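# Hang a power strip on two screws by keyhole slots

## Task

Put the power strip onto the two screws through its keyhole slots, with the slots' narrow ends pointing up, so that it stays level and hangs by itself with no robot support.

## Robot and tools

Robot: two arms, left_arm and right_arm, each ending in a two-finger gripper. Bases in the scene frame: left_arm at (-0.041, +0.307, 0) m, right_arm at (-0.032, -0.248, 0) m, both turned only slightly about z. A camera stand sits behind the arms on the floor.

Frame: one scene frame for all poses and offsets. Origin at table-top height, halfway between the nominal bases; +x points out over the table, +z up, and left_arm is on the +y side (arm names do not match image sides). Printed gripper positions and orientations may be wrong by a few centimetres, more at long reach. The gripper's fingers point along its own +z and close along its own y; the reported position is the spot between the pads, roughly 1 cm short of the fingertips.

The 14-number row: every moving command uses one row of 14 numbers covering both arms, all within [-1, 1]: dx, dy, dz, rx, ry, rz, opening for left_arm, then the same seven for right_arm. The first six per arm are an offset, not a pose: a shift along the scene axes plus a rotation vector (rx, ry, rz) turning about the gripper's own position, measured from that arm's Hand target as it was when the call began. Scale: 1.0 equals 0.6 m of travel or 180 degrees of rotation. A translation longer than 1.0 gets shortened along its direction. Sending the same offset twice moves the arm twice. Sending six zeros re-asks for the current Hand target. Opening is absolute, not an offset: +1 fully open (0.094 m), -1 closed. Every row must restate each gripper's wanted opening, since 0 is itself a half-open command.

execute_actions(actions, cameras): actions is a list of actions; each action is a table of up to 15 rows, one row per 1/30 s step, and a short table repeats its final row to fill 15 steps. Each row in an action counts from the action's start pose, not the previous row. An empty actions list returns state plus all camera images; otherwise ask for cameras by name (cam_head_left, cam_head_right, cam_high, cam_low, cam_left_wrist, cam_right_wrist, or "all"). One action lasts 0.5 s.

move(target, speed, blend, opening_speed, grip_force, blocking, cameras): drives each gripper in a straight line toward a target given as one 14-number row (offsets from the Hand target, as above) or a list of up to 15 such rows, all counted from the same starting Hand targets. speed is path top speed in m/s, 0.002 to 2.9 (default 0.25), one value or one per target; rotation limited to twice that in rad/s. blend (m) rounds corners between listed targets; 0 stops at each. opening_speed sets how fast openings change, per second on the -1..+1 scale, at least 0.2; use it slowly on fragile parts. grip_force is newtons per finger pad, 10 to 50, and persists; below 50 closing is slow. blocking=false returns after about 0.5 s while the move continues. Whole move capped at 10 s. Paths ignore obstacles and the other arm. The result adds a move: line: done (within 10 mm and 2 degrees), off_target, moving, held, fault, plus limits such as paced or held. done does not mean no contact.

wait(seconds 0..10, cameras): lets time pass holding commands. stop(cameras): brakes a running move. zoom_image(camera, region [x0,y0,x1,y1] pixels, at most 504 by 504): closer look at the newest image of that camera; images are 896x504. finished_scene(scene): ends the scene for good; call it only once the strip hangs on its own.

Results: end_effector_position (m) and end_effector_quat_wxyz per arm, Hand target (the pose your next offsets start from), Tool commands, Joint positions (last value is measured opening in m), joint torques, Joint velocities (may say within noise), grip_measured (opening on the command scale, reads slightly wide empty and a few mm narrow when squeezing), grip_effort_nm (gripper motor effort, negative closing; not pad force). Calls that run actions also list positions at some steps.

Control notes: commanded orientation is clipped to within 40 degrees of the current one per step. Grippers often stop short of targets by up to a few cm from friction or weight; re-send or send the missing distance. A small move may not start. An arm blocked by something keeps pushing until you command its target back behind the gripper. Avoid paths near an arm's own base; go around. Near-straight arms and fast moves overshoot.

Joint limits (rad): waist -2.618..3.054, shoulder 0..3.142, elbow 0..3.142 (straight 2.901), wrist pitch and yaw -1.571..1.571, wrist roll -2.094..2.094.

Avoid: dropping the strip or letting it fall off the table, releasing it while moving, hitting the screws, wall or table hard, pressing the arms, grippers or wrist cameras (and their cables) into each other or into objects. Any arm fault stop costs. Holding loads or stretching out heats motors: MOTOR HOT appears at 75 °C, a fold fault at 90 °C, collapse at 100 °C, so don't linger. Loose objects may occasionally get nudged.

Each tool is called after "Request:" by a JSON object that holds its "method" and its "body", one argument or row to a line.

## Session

Scene 1 is done. Now scene 2.

Request:
{"method": "execute_actions", "body": {
  "actions": []
}}

Scene clock: 0.00 s.
left_arm: end_effector_position=(+0.1220, +0.1765, +0.3069) grip_measured=+1.000 grip_effort_nm=n/a end_effector_quat_wxyz=(+0.476, +0.055, +0.845, -0.236) | right_arm: end_effector_position=(+0.1898, -0.1885, +0.3682) grip_measured=+1.000 grip_effort_nm=n/a end_effector_quat_wxyz=(+0.507, -0.088, +0.850, +0.114)
Joint positions: left_arm=[-1.142 0.573 1.019 -0.984 -0.559 -0.701 0.094] | right_arm=[0.146 0.777 1.333 -1.043 -0.194 0.016 0.094]
Joint velocities: within noise
Joint torques (N m): no reading
Heat: left arm: 33 °C; right arm: 30 °C.
Hand target: left_arm +0.1215, +0.1797, +0.3072; +0.478, +0.055, +0.845, -0.233 | right_arm +0.1886, -0.1883, +0.3739; +0.515, -0.090, +0.845, +0.115
Tool commands: left_gripper/opening=+1.0 right_gripper/opening=+1.0

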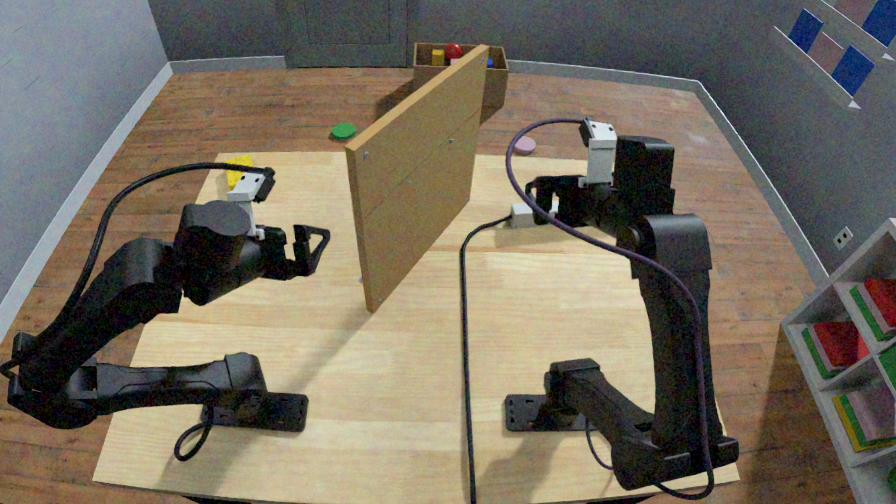

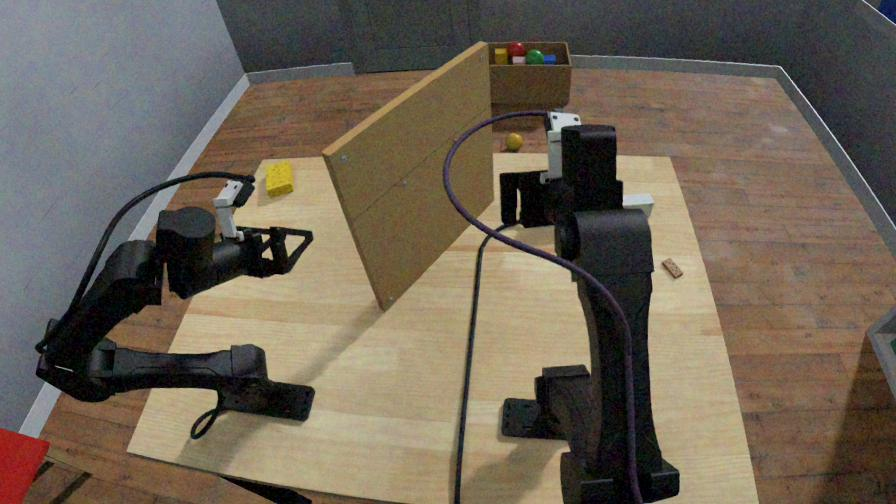

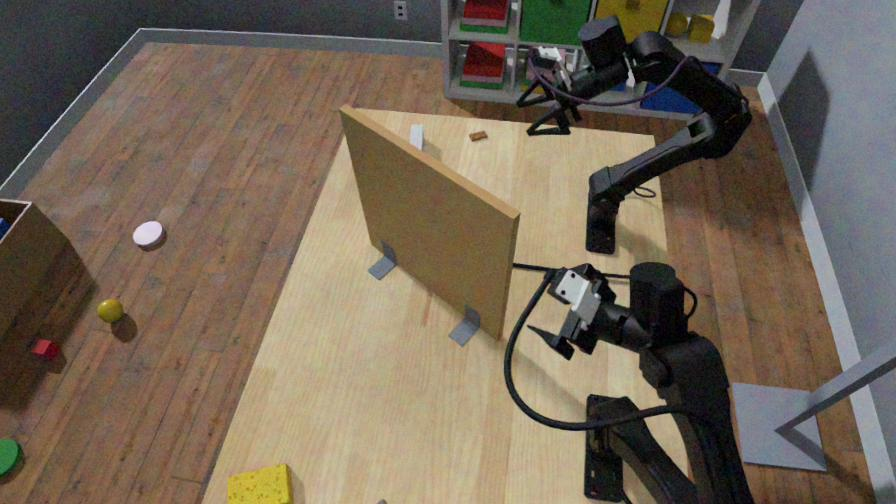

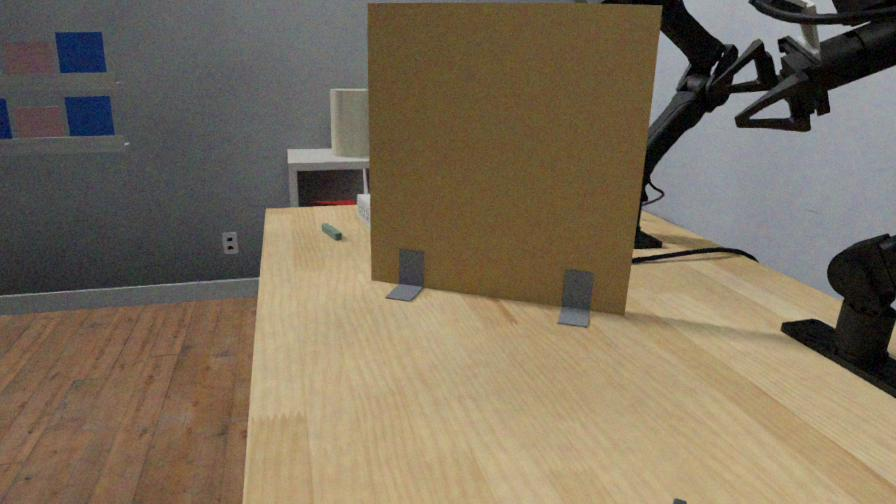

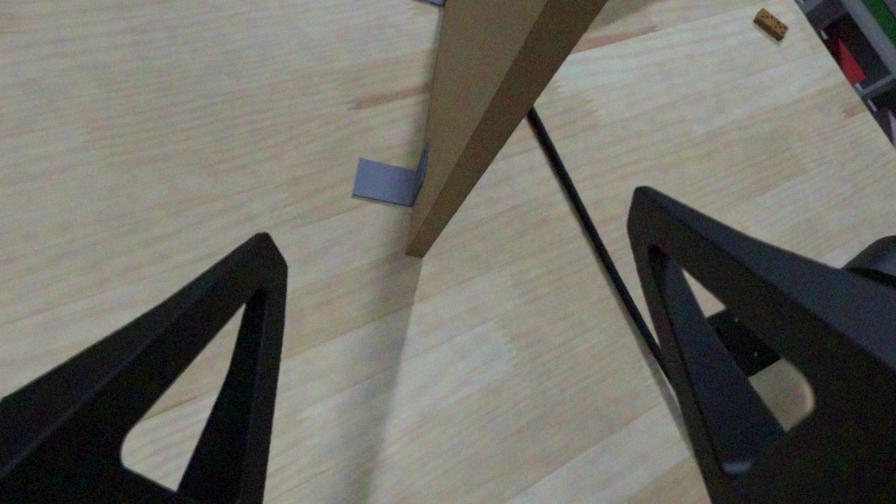

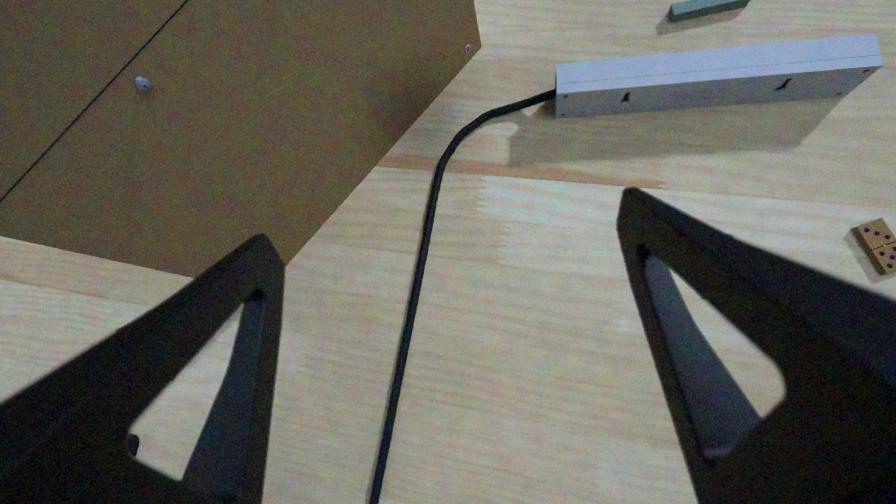

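Request:
{"method": "zoom_image", "body": {
  "camera": "cam_head_left",
  "region": [330, 40, 580, 320]
}}

Request:
{"method": "zoom_image", "body": {
  "camera": "cam_head_right",
  "region": [310, 30, 680, 320]
}}

Request:
{"method": "zoom_image", "body": {
  "camera": "cam_right_wrist",
  "region": [540, 20, 896, 160]
}}

Scaled by 1.800 from the camera's 896x504 image, which has a finer 1280x720 frame.

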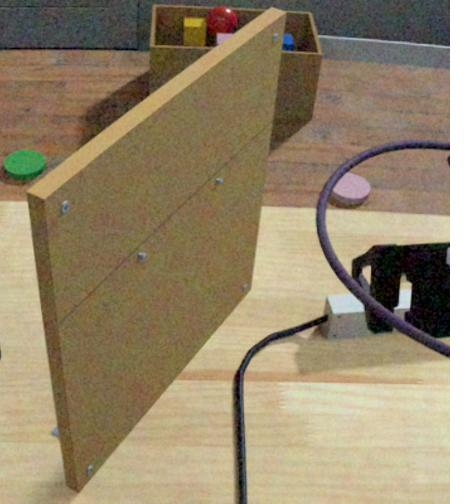

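Scaled by 1.362 from the camera's 896x504 image, which has a finer 1280x720 frame.

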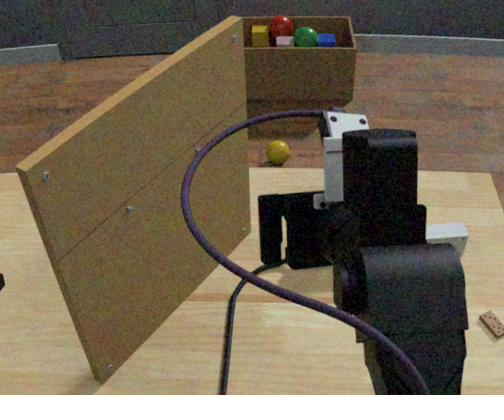

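Scaled by 1.416 from the camera's 896x504 image, which has a finer 1280x720 frame.

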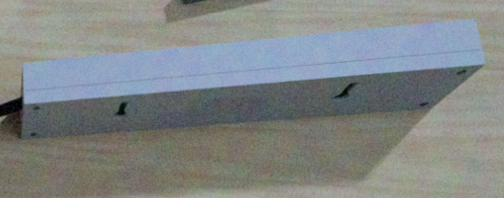

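Request:
{"method": "zoom_image", "body": {
  "camera": "cam_right_wrist",
  "region": [590, 70, 670, 130]
}}

Request:
{"method": "zoom_image", "body": {
  "camera": "cam_right_wrist",
  "region": [740, 55, 820, 115]
}}

Request:
{"method": "zoom_image", "body": {
  "camera": "cam_head_right",
  "region": [470, 150, 700, 290]
}}

Scaled by 6.300 from the camera's 896x504 image, which has a finer 1280x720 frame.

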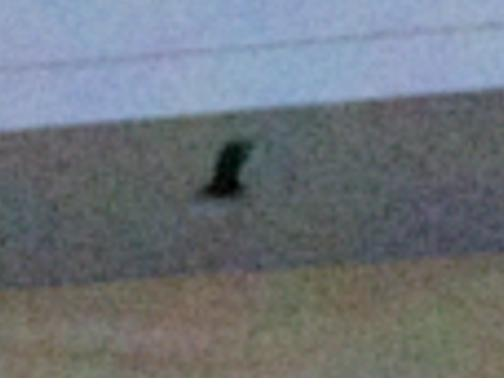

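Scaled by 6.300 from the camera's 896x504 image, which has a finer 1280x720 frame.

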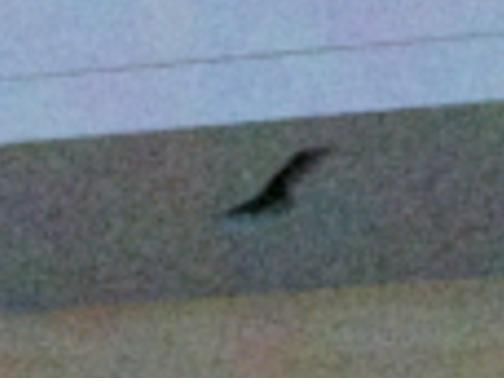

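Scaled by 2.191 from the camera's 896x504 image, which has a finer 1280x720 frame.

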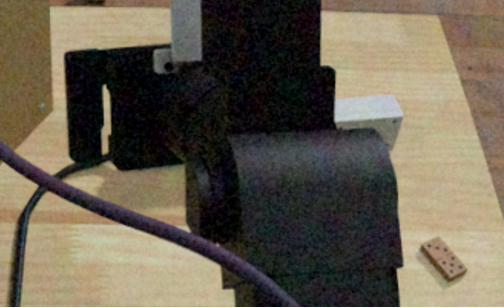

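Request:
{"method": "move", "body": {
  "target": [0,0,0,0,0,0,1.0,-0.1167,-0.3,0.05,0,0,0,1.0],
  "speed": 0.3,
  "cameras": ["all"]
}}

Scene clock: 35.73 s.
left_arm: end_effector_position=(+0.1220, +0.1765, +0.3069) grip_measured=+1.000 grip_effort_nm=0.01 end_effector_quat_wxyz=(+0.476, +0.055, +0.845, -0.236) | right_arm: end_effector_position=(+0.1159, -0.3756, +0.4021) grip_measured=+1.000 grip_effort_nm=0.00 end_effector_quat_wxyz=(+0.492, +0.086, +0.848, -0.175)
Joint positions: left_arm=[-1.142 0.573 1.019 -0.984 -0.559 -0.701 0.094] | right_arm=[-1.503 0.941 1.647 -1.549 -0.917 -0.969 0.094]
Joint torques (N m): left_arm=[0.08 1.96 5.64 1.63 -0.23 0.01] | right_arm=[0.42 0.81 3.32 1 -0.71 -0.1]
Heat: left arm: 35 °C; right arm: 32 °C.
Hand target: left_arm +0.1215, +0.1797, +0.3072; +0.478, +0.055, +0.845, -0.233 | right_arm +0.1185, -0.3684, +0.4040; +0.515, -0.090, +0.845, +0.114
Off the commanded pose: left_arm 0.003 m, 0 deg | right_arm 0.008 m, 39 deg.
joint sent to its limit (right arm) — joint 4 (wrist pitch), lower limit. The joint targets are off in orientation, not in position.
move: off_target (right_arm); limits=paced

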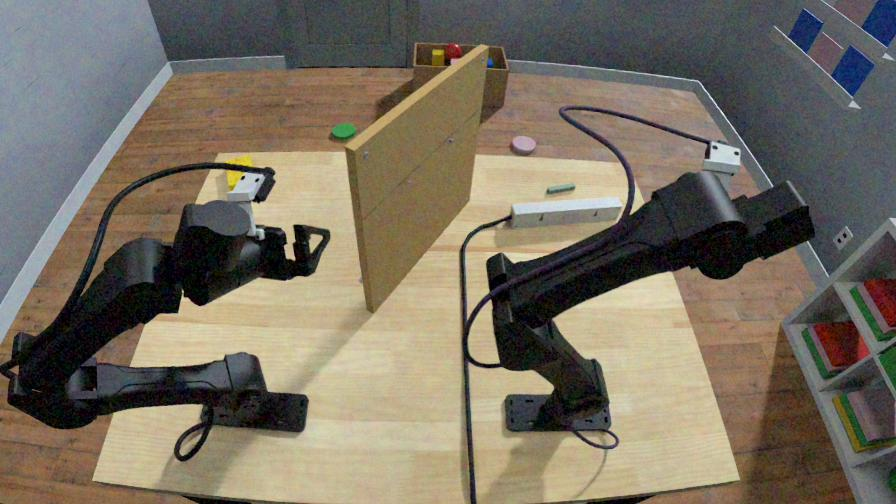

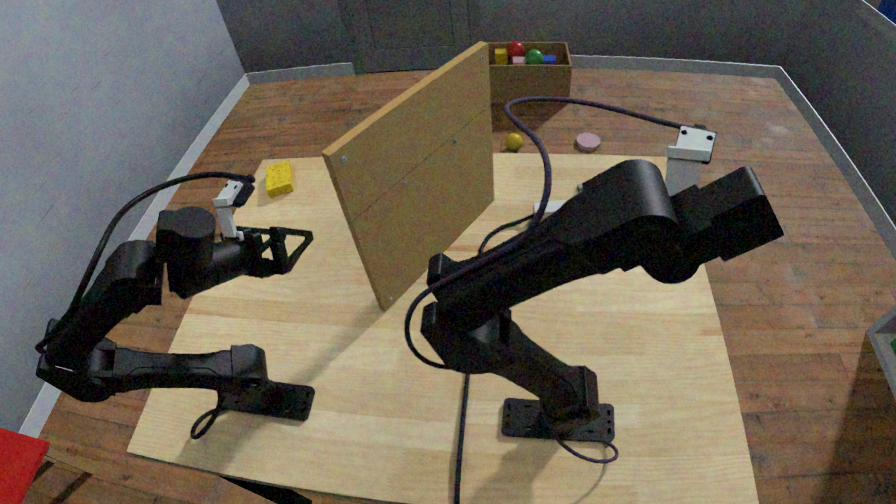

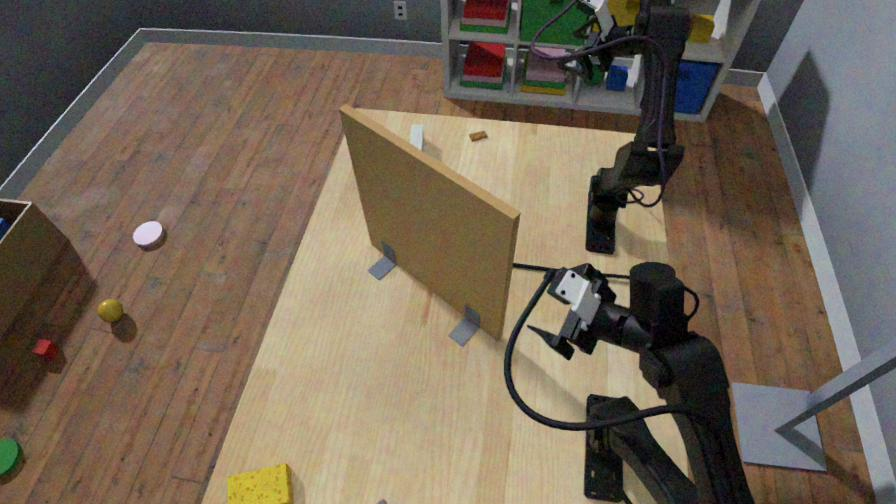

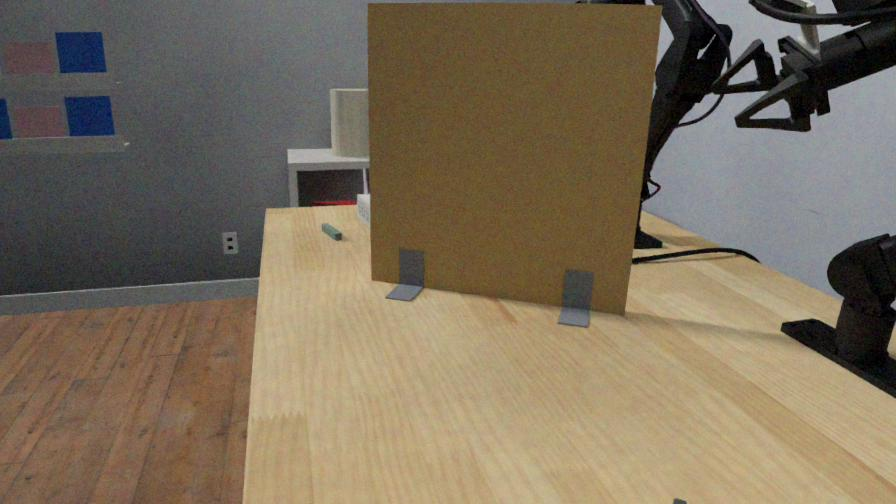

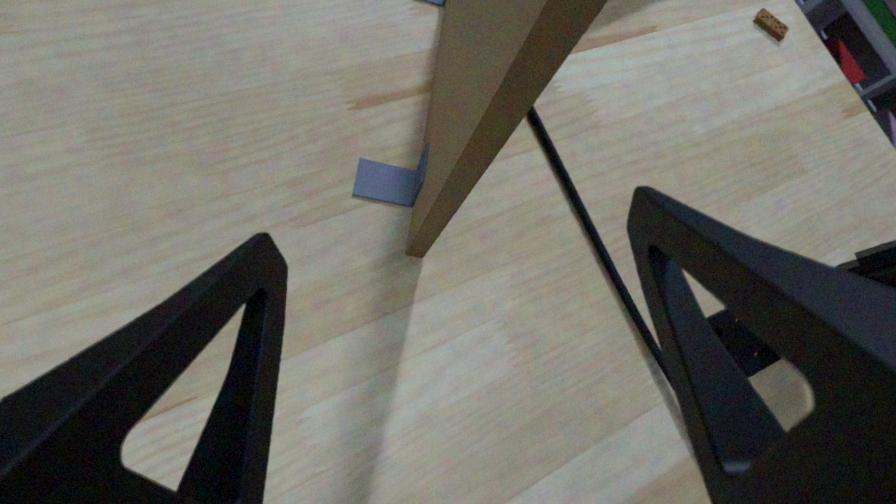

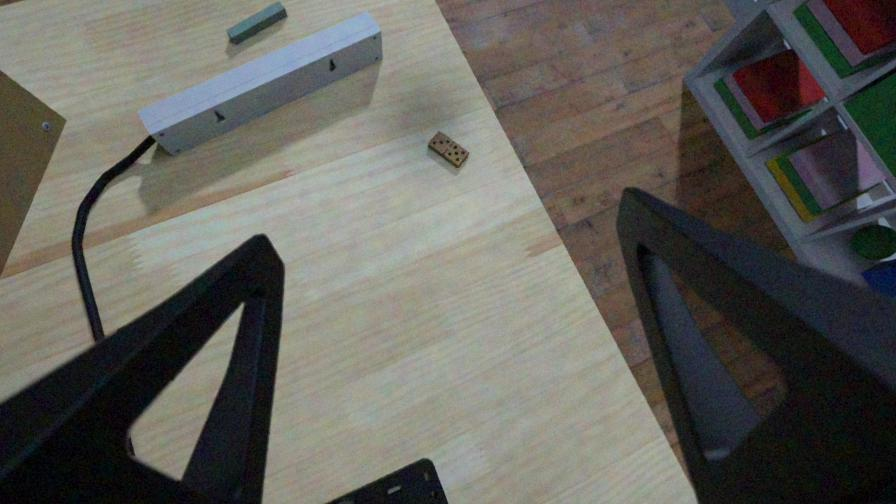

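Request:
{"method": "zoom_image", "body": {
  "camera": "cam_head_left",
  "region": [490, 170, 650, 250]
}}

Request:
{"method": "zoom_image", "body": {
  "camera": "cam_right_wrist",
  "region": [120, 0, 400, 170]
}}

Scaled by 3.150 from the camera's 896x504 image, which has a finer 1280x720 frame.

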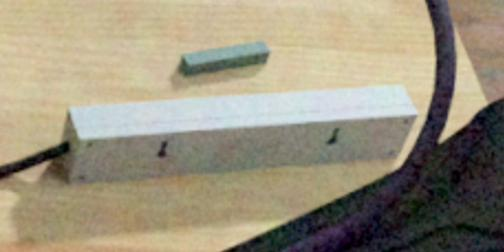

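Scaled by 1.800 from the camera's 896x504 image, which has a finer 1280x720 frame.

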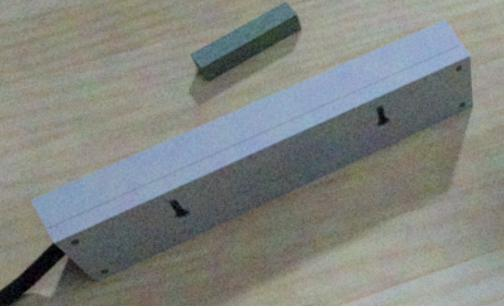

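Request:
{"method": "move", "body": {
  "target": [0,0,0,0,0,0,1.0,0.4692,0.014,-0.14,0.1944,0.3434,-0.473,1.0],
  "speed": 0.3,
  "cameras": ["cam_head_left", "cam_head_right", "cam_high", "cam_right_wrist"]
}}

Scene clock: 65.47 s.
left_arm: end_effector_position=(+0.1220, +0.1765, +0.3069) grip_measured=+1.000 grip_effort_nm=0.00 end_effector_quat_wxyz=(+0.476, +0.055, +0.845, -0.236) | right_arm: end_effector_position=(+0.3991, -0.3575, +0.3170) grip_measured=+1.000 grip_effort_nm=-0.01 end_effector_quat_wxyz=(+0.238, +0.640, +0.720, +0.120)
Joint positions: left_arm=[-1.142 0.573 1.019 -0.984 -0.559 -0.701 0.094] | right_arm=[-0.209 2.02 2.549 -1.559 0.005 1.202 0.094]
Joint torques (N m): left_arm=[0.06 1.92 5.65 1.64 -0.23 0] | right_arm=[-0.34 -8.54 5.57 1.03 0.04 0.07]
Heat: left arm: 35 °C; right arm: 31 °C.
Hand target: left_arm +0.1215, +0.1797, +0.3072; +0.478, +0.055, +0.845, -0.233 | right_arm +0.4000, -0.3600, +0.3198; +0.000, +0.670, +0.743, +0.000
Off the commanded pose: left_arm 0.003 m, 0 deg | right_arm 0.004 m, 31 deg.
joint sent to its limit (right arm) — joint 4 (wrist pitch), lower limit. The joint targets are off in orientation, not in position.
move: off_target (right_arm)
Images, in order (width x height): cam_head_left 896x504, cam_head_right 896x504, cam_high 896x504, cam_right_wrist 896x504.

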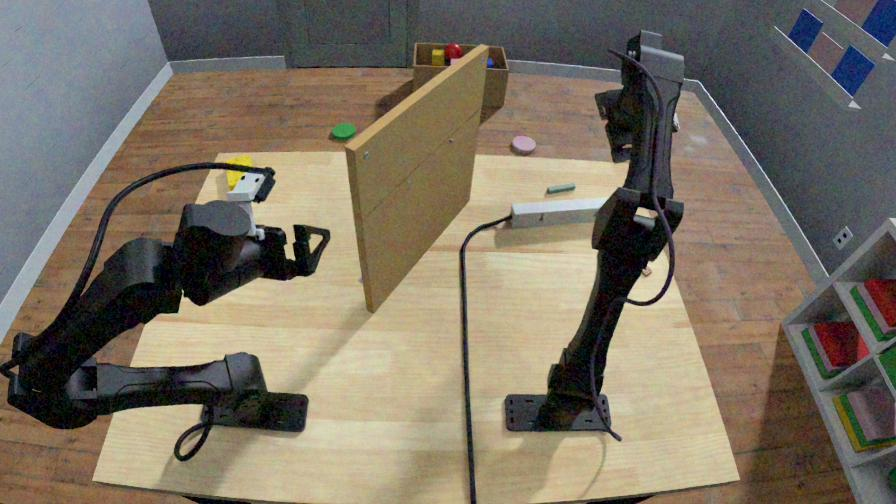

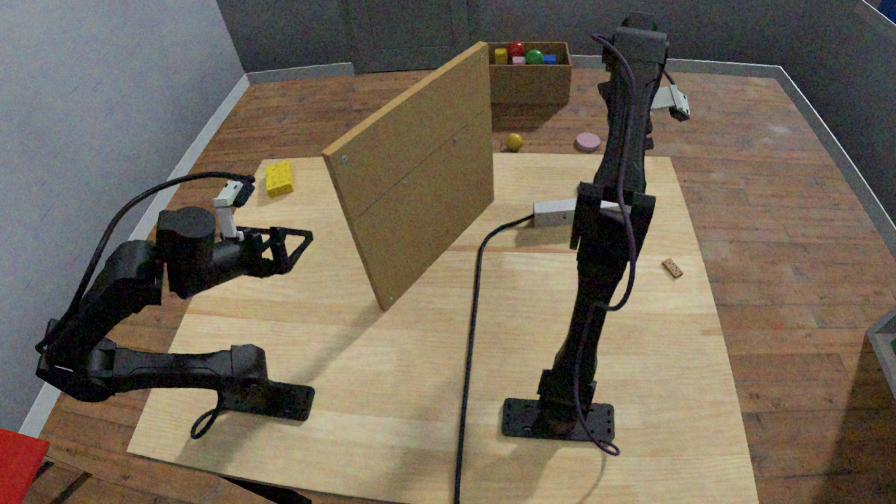

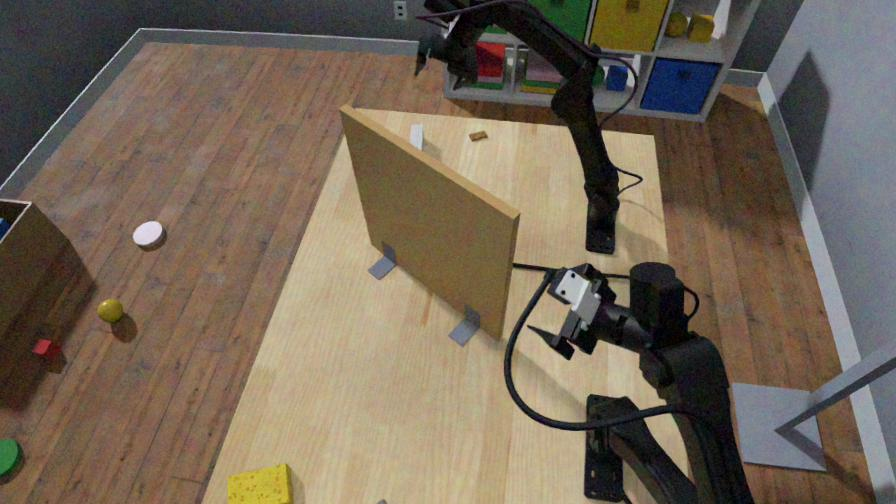

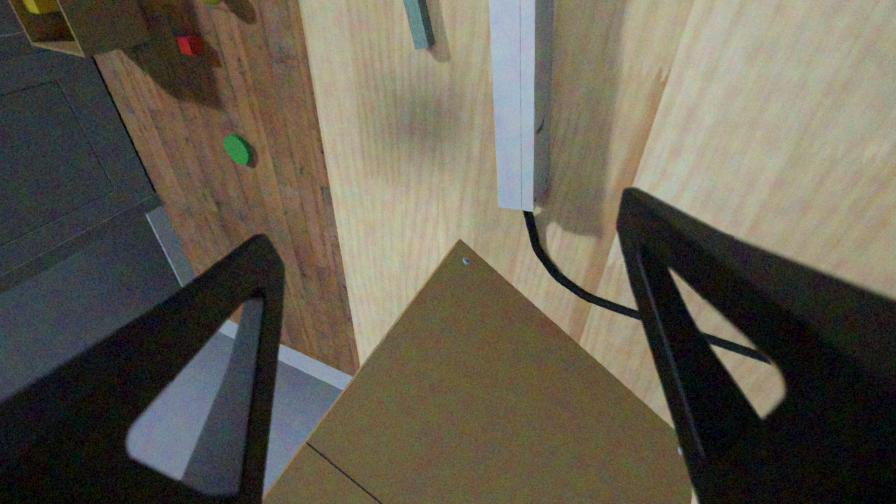

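Request:
{"method": "move", "body": {
  "target": [0,0,0,0,0,0,1.0,0,0,-0.25,0,0,0,1.0],
  "speed": 0.2,
  "cameras": ["cam_head_left", "cam_high", "cam_right_wrist"]
}}

Scene clock: 68.73 s.
left_arm: end_effector_position=(+0.1220, +0.1765, +0.3069) grip_measured=+1.000 grip_effort_nm=0.00 end_effector_quat_wxyz=(+0.476, +0.055, +0.845, -0.236) | right_arm: end_effector_position=(+0.4019, -0.3572, +0.1746) grip_measured=+1.000 grip_effort_nm=-0.01 end_effector_quat_wxyz=(+0.064, +0.662, +0.746, +0.033)
Joint positions: left_arm=[-1.142 0.573 1.019 -0.984 -0.559 -0.701 0.094] | right_arm=[-0.209 2.207 2.338 -1.559 0 1.204 0.094]
Joint torques (N m): left_arm=[0.05 1.92 5.64 1.63 -0.24 0] | right_arm=[-0.51 -10.71 4.29 0.44 0.01 0.06]
Heat: left arm: 35 °C; right arm: 31 °C.
Hand target: left_arm +0.1215, +0.1797, +0.3072; +0.478, +0.055, +0.845, -0.233 | right_arm +0.4001, -0.3599, +0.1699; +0.000, +0.670, +0.743, +0.000
Off the commanded pose: left_arm 0.003 m, 0 deg | right_arm 0.006 m, 8 deg.
joint sent to its limit (right arm) — joint 4 (wrist pitch), lower limit. The joint targets are off in orientation, not in position.
move: off_target (right_arm)
Images, in order (width x height): cam_head_left 896x504, cam_high 896x504, cam_right_wrist 896x504.

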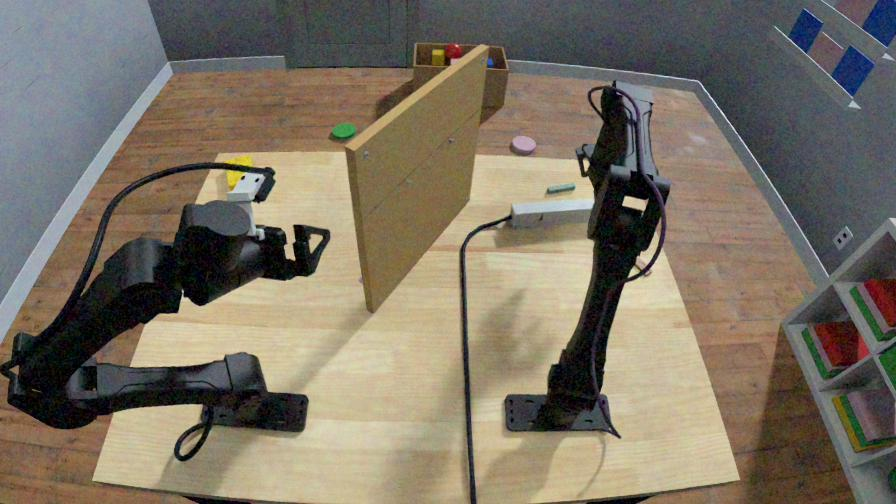

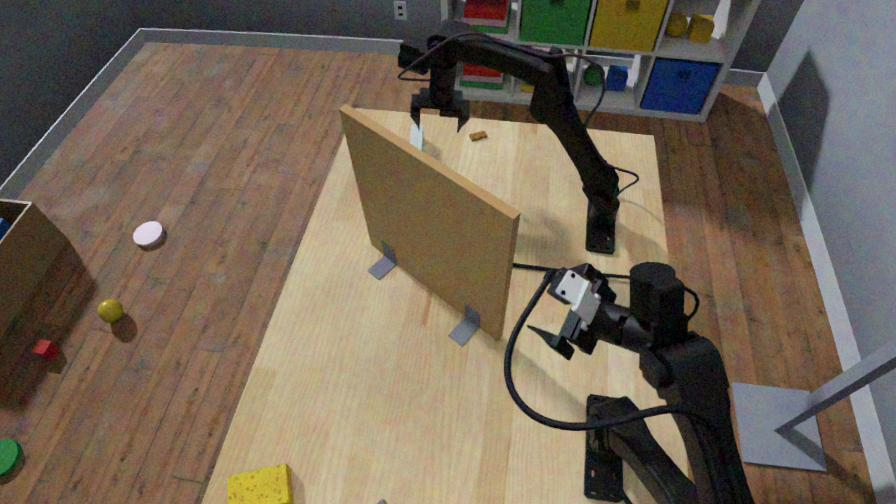

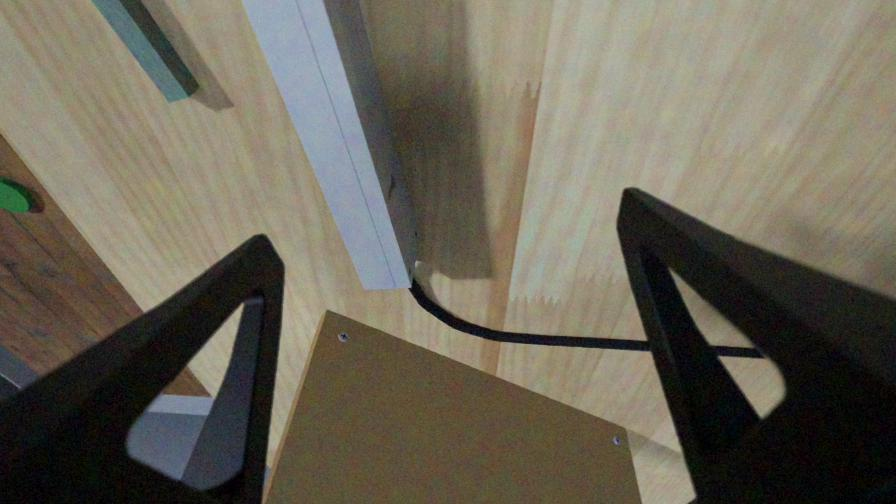

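Request:
{"method": "zoom_image", "body": {
  "camera": "cam_right_wrist",
  "region": [200, 0, 560, 320]
}}

Request:
{"method": "zoom_image", "body": {
  "camera": "cam_head_left",
  "region": [490, 130, 690, 250]
}}

Scaled by 1.400 from the camera's 896x504 image, which has a finer 1280x720 frame.

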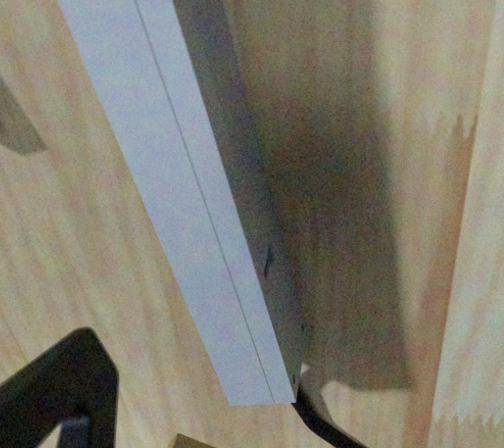

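Scaled by 2.520 from the camera's 896x504 image, which has a finer 1280x720 frame.

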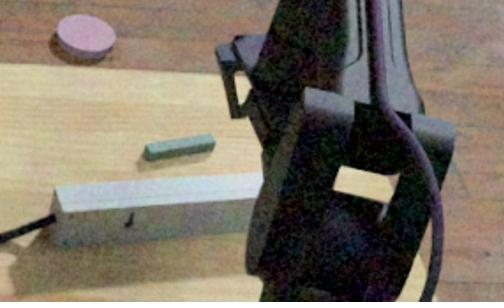

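Request:
{"method": "execute_actions", "body": {
  "actions": [],
  "cameras": ["cam_head_left", "cam_head_right", "cam_right_wrist"]
}}

Scene clock: 87.83 s.
left_arm: end_effector_position=(+0.1220, +0.1765, +0.3069) grip_measured=+1.000 grip_effort_nm=0.01 end_effector_quat_wxyz=(+0.476, +0.055, +0.845, -0.236) | right_arm: end_effector_position=(+0.4019, -0.3572, +0.1746) grip_measured=+1.000 grip_effort_nm=-0.01 end_effector_quat_wxyz=(+0.064, +0.662, +0.746, +0.033)
Joint positions: left_arm=[-1.142 0.573 1.019 -0.984 -0.559 -0.701 0.094] | right_arm=[-0.209 2.207 2.338 -1.559 0 1.204 0.094]
Joint velocities: within noise
Joint torques (N m): left_arm=[0.06 1.96 5.67 1.64 -0.23 0.01] | right_arm=[-0.46 -10.55 4.22 0.47 0 0.09]
Heat: left arm: 34 °C; right arm: 31 °C.
Hand target: left_arm +0.1215, +0.1797, +0.3072; +0.478, +0.055, +0.845, -0.233 | right_arm +0.4001, -0.3599, +0.1699; +0.000, +0.670, +0.743, +0.000
Tool commands: left_gripper/opening=+1.0 right_gripper/opening=+1.0
Off the commanded pose: left_arm 0.003 m, 0 deg | right_arm 0.006 m, 8 deg.
Images, in order (width x height): cam_head_left 896x504, cam_head_right 896x504, cam_right_wrist 896x504.

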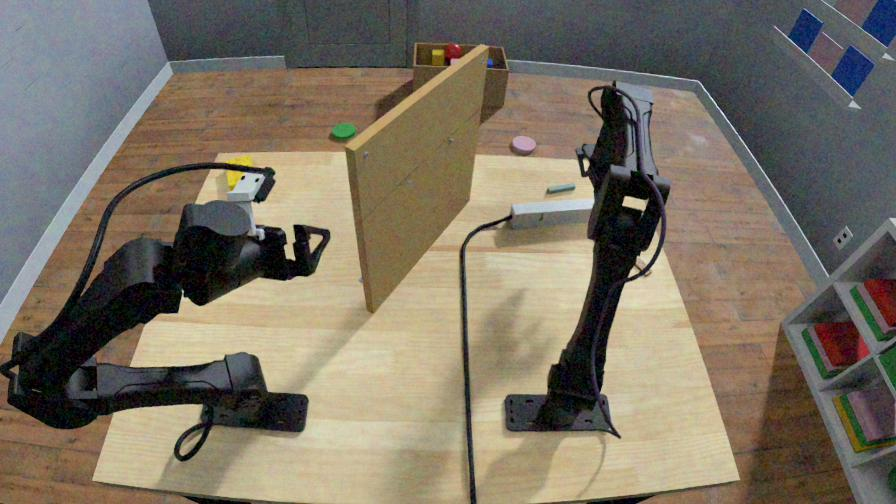

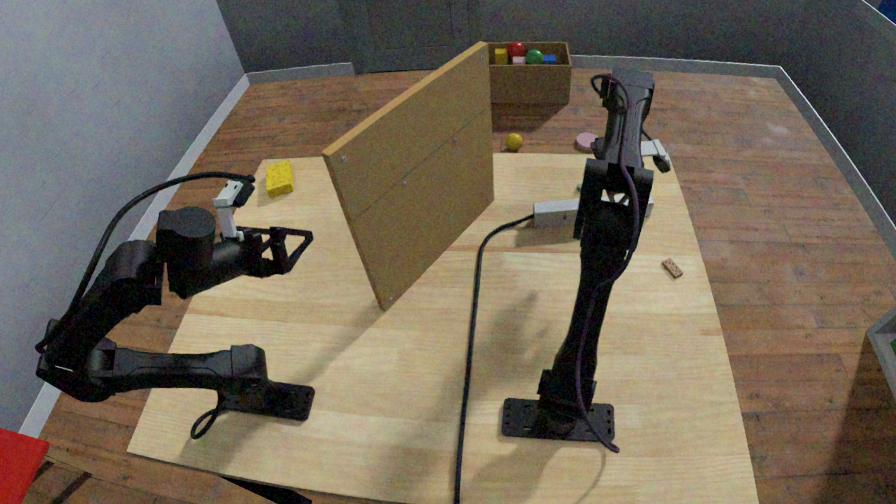

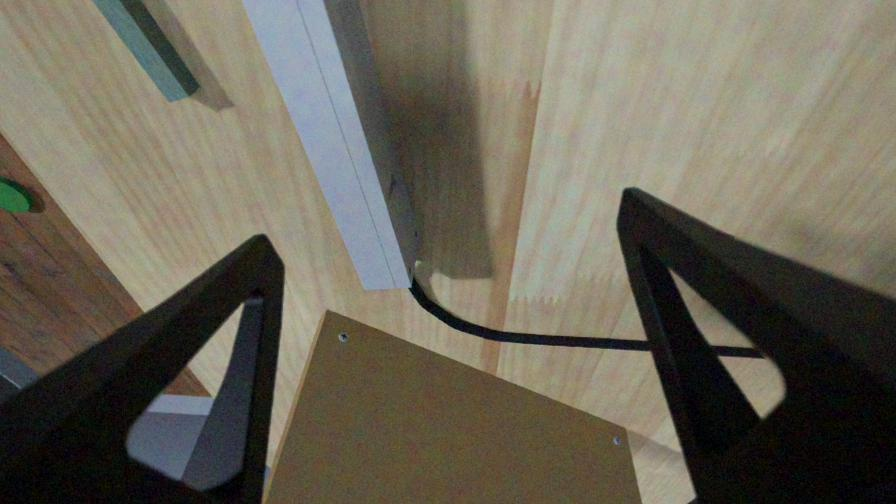

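Request:
{"method": "move", "body": {
  "target": [0,0,0,0,0,0,1.0, 0.0833,0,-0.05,-0.0188,-0.0812,0,1.0],
  "speed": 0.2,
  "cameras": ["cam_right_wrist", "cam_head_right"]
}}

Scene clock: 112.23 s.
left_arm: end_effector_position=(+0.1220, +0.1765, +0.3069) grip_measured=+1.000 grip_effort_nm=0.00 end_effector_quat_wxyz=(+0.476, +0.055, +0.845, -0.236) | right_arm: end_effector_position=(+0.4463, -0.3607, +0.1467) grip_measured=+1.000 grip_effort_nm=-0.01 end_effector_quat_wxyz=(+0.116, +0.662, +0.738, +0.063)
Joint positions: left_arm=[-1.142 0.573 1.019 -0.984 -0.559 -0.701 0.094] | right_arm=[-0.194 2.227 2.231 -1.31 -0.001 1.229 0.094]
Joint torques (N m): left_arm=[0.06 1.94 5.64 1.64 -0.24 0.01] | right_arm=[0.28 -10.86 4.57 0.78 0.03 0.09]
Heat: left arm: 34 °C; right arm: 31 °C.
Hand target: left_arm +0.1215, +0.1797, +0.3072; +0.478, +0.055, +0.845, -0.233 | right_arm +0.4501, -0.3600, +0.1400; +0.115, +0.664, +0.736, +0.063
Off the commanded pose: left_arm 0.003 m, 0 deg | right_arm 0.008 m, 0 deg.
move: done
Images, in order (width x height): cam_head_right 896x504, cam_right_wrist 896x504.

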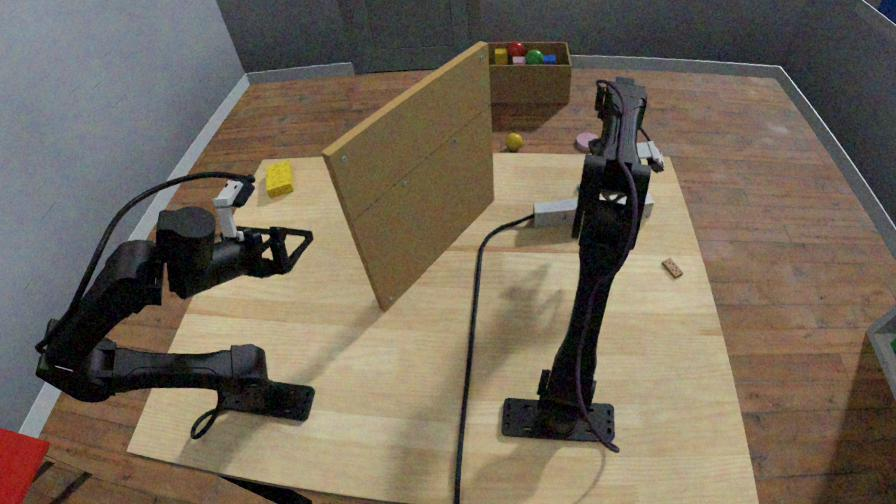

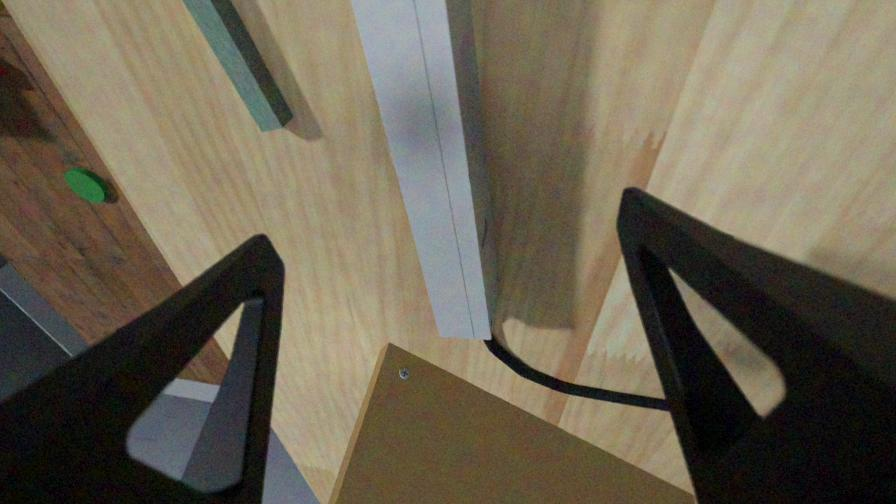

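Request:
{"method": "move", "body": {
  "target": [0,0,0,0,0,0,1.0, 0.030,0.0667,-0.115,0.001,0.004,0.011,1.0],
  "speed": 0.15,
  "cameras": ["cam_right_wrist"]
}}

Scene clock: 121.67 s.
left_arm: end_effector_position=(+0.1220, +0.1765, +0.3069) grip_measured=+1.000 grip_effort_nm=0.00 end_effector_quat_wxyz=(+0.476, +0.055, +0.845, -0.236) | right_arm: end_effector_position=(+0.4660, -0.3166, +0.0763) grip_measured=+1.000 grip_effort_nm=0.00 end_effector_quat_wxyz=(+0.104, +0.648, +0.752, +0.067)
Joint positions: left_arm=[-1.142 0.573 1.019 -0.984 -0.559 -0.701 0.094] | right_arm=[-0.099 2.266 2.017 -1.074 -0.001 1.283 0.094]
Joint torques (N m): left_arm=[0.06 1.95 5.65 1.64 -0.23 0] | right_arm=[-0.09 -11.43 4.74 0.82 0.16 0.07]
Heat: left arm: 34 °C; right arm: 32 °C.
Hand target: left_arm +0.1215, +0.1797, +0.3072; +0.478, +0.055, +0.845, -0.233 | right_arm +0.4681, -0.3200, +0.0709; +0.108, +0.652, +0.748, +0.062
Off the commanded pose: left_arm 0.003 m, 0 deg | right_arm 0.007 m, 1 deg.
move: done
Images, in order (width x height): cam_right_wrist 896x504.

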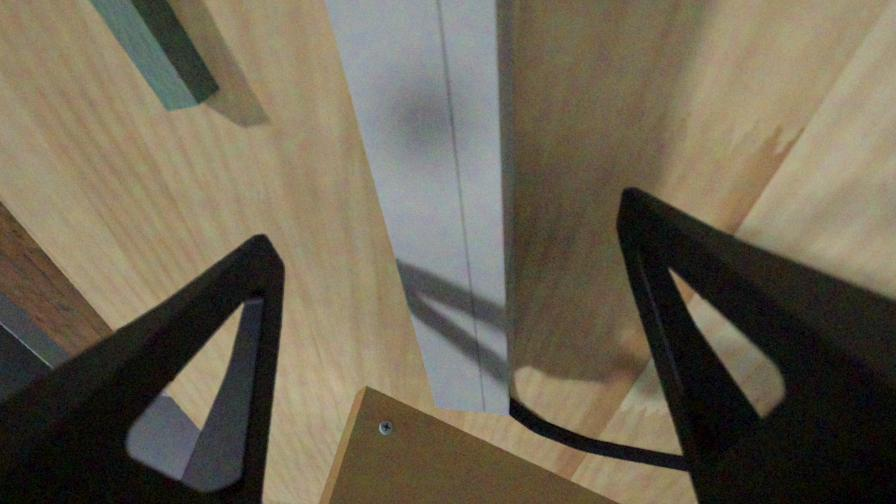

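Request:
{"method": "move", "body": {
  "target": [
    [0,0,0,0,0,0,1.0, 0.0142,0,-0.070,0.0114,0.0487,0,1.0],
    [0,0,0,0,0,0,1.0, 0.0142,0,-0.070,0.0114,0.0487,0,-0.45]
  ],
  "speed": 0.08,
  "opening_speed": 0.6,
  "cameras": ["cam_right_wrist"]
}}

Scene clock: 128.17 s.
left_arm: end_effector_position=(+0.1220, +0.1765, +0.3069) grip_measured=+1.000 grip_effort_nm=0.00 end_effector_quat_wxyz=(+0.476, +0.055, +0.845, -0.236) | right_arm: end_effector_position=(+0.4735, -0.3175, +0.0319) grip_measured=-0.287 grip_effort_nm=-1.02 end_effector_quat_wxyz=(+0.038, +0.652, +0.757, +0.026)
Joint positions: left_arm=[-1.142 0.573 1.019 -0.984 -0.559 -0.701 0.094] | right_arm=[-0.099 2.524 2.324 -1.278 -0.002 1.283 0.033]
Joint torques (N m): left_arm=[0.05 1.96 5.63 1.64 -0.24 0.01] | right_arm=[-0.31 -12.11 6.58 0.38 0.01 0.07]
Heat: left arm: 34 °C; right arm: 34 °C.
Hand target: left_arm +0.1215, +0.1797, +0.3072; +0.478, +0.055, +0.845, -0.233 | right_arm +0.4766, -0.3200, +0.0289; +0.038, +0.656, +0.753, +0.025
Off the commanded pose: left_arm 0.003 m, 0 deg | right_arm 0.005 m, 1 deg.
move: done
Images, in order (width x height): cam_right_wrist 896x504.

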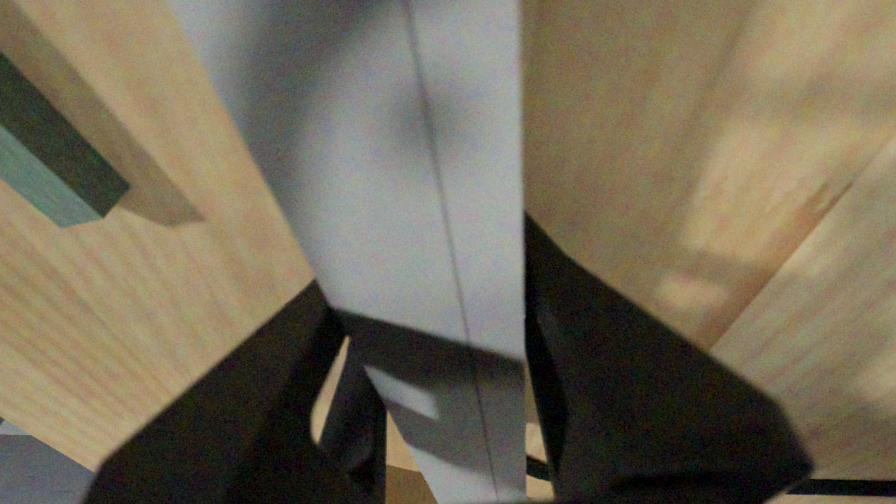

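Request:
{"method": "move", "body": {
  "target": [
    [0,0,0,0,0,0,1.0, 0,0,0.05,0,0,0,-0.45],
    [0,0,0,0,0,0,1.0, -0.2227,0.0567,0.1685,0.0114,-0.2223,-0.0698,-0.45]
  ],
  "speed": [0.08, 0.22],
  "blend": [0.01, 0],
  "cameras": ["cam_head_right", "cam_right_wrist"]
}}

Scene clock: 157.30 s.
left_arm: end_effector_position=(+0.1220, +0.1765, +0.3069) grip_measured=+1.000 grip_effort_nm=0.00 end_effector_quat_wxyz=(+0.476, +0.055, +0.845, -0.236) | right_arm: end_effector_position=(+0.3312, -0.2830, +0.1090) grip_measured=-0.295 grip_effort_nm=-1.03 end_effector_quat_wxyz=(+0.248, +0.694, +0.634, +0.233)
Joint positions: left_arm=[-1.142 0.573 1.019 -0.984 -0.559 -0.701 0.094] | right_arm=[-0.069 1.355 0.813 -0.334 -0.022 1.56 0.033]
Joint torques (N m): left_arm=[0.06 1.92 5.65 1.65 -0.23 0.01] | right_arm=[0.28 -7.38 5.38 1.8 0.17 0.1]
Heat: left arm: 34 °C; right arm: 38 °C.
Hand target: left_arm +0.1215, +0.1797, +0.3072; +0.478, +0.055, +0.845, -0.233 | right_arm +0.3429, -0.2859, +0.1300; +0.284, +0.686, +0.619, +0.257
Off the commanded pose: left_arm 0.003 m, 0 deg | right_arm 0.024 m, 5 deg.
move: off_target (right_arm)
Images, in order (width x height): cam_head_right 896x504, cam_right_wrist 896x504.

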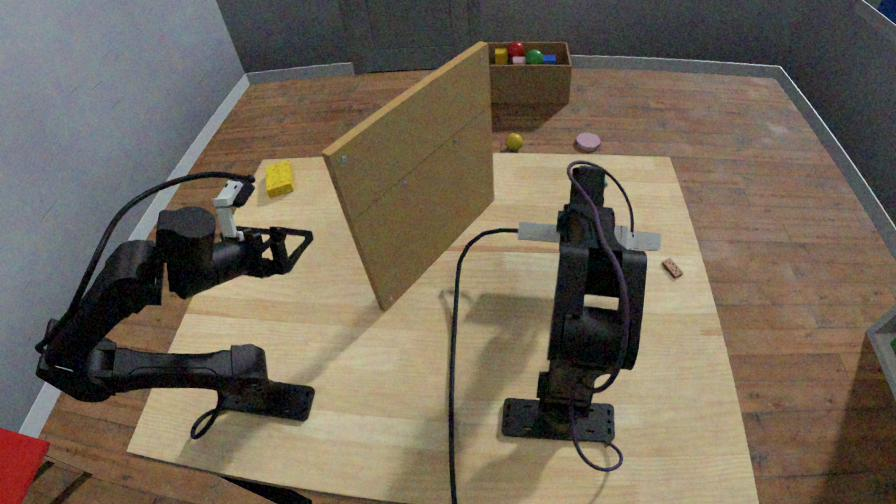

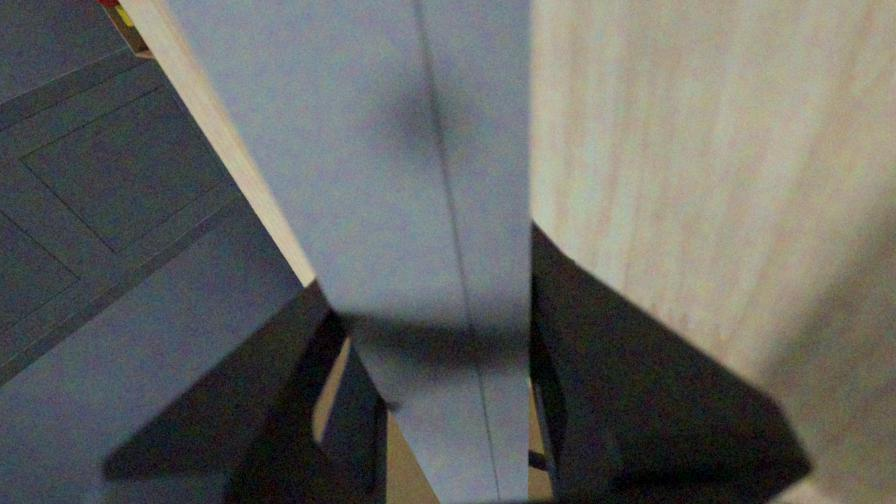

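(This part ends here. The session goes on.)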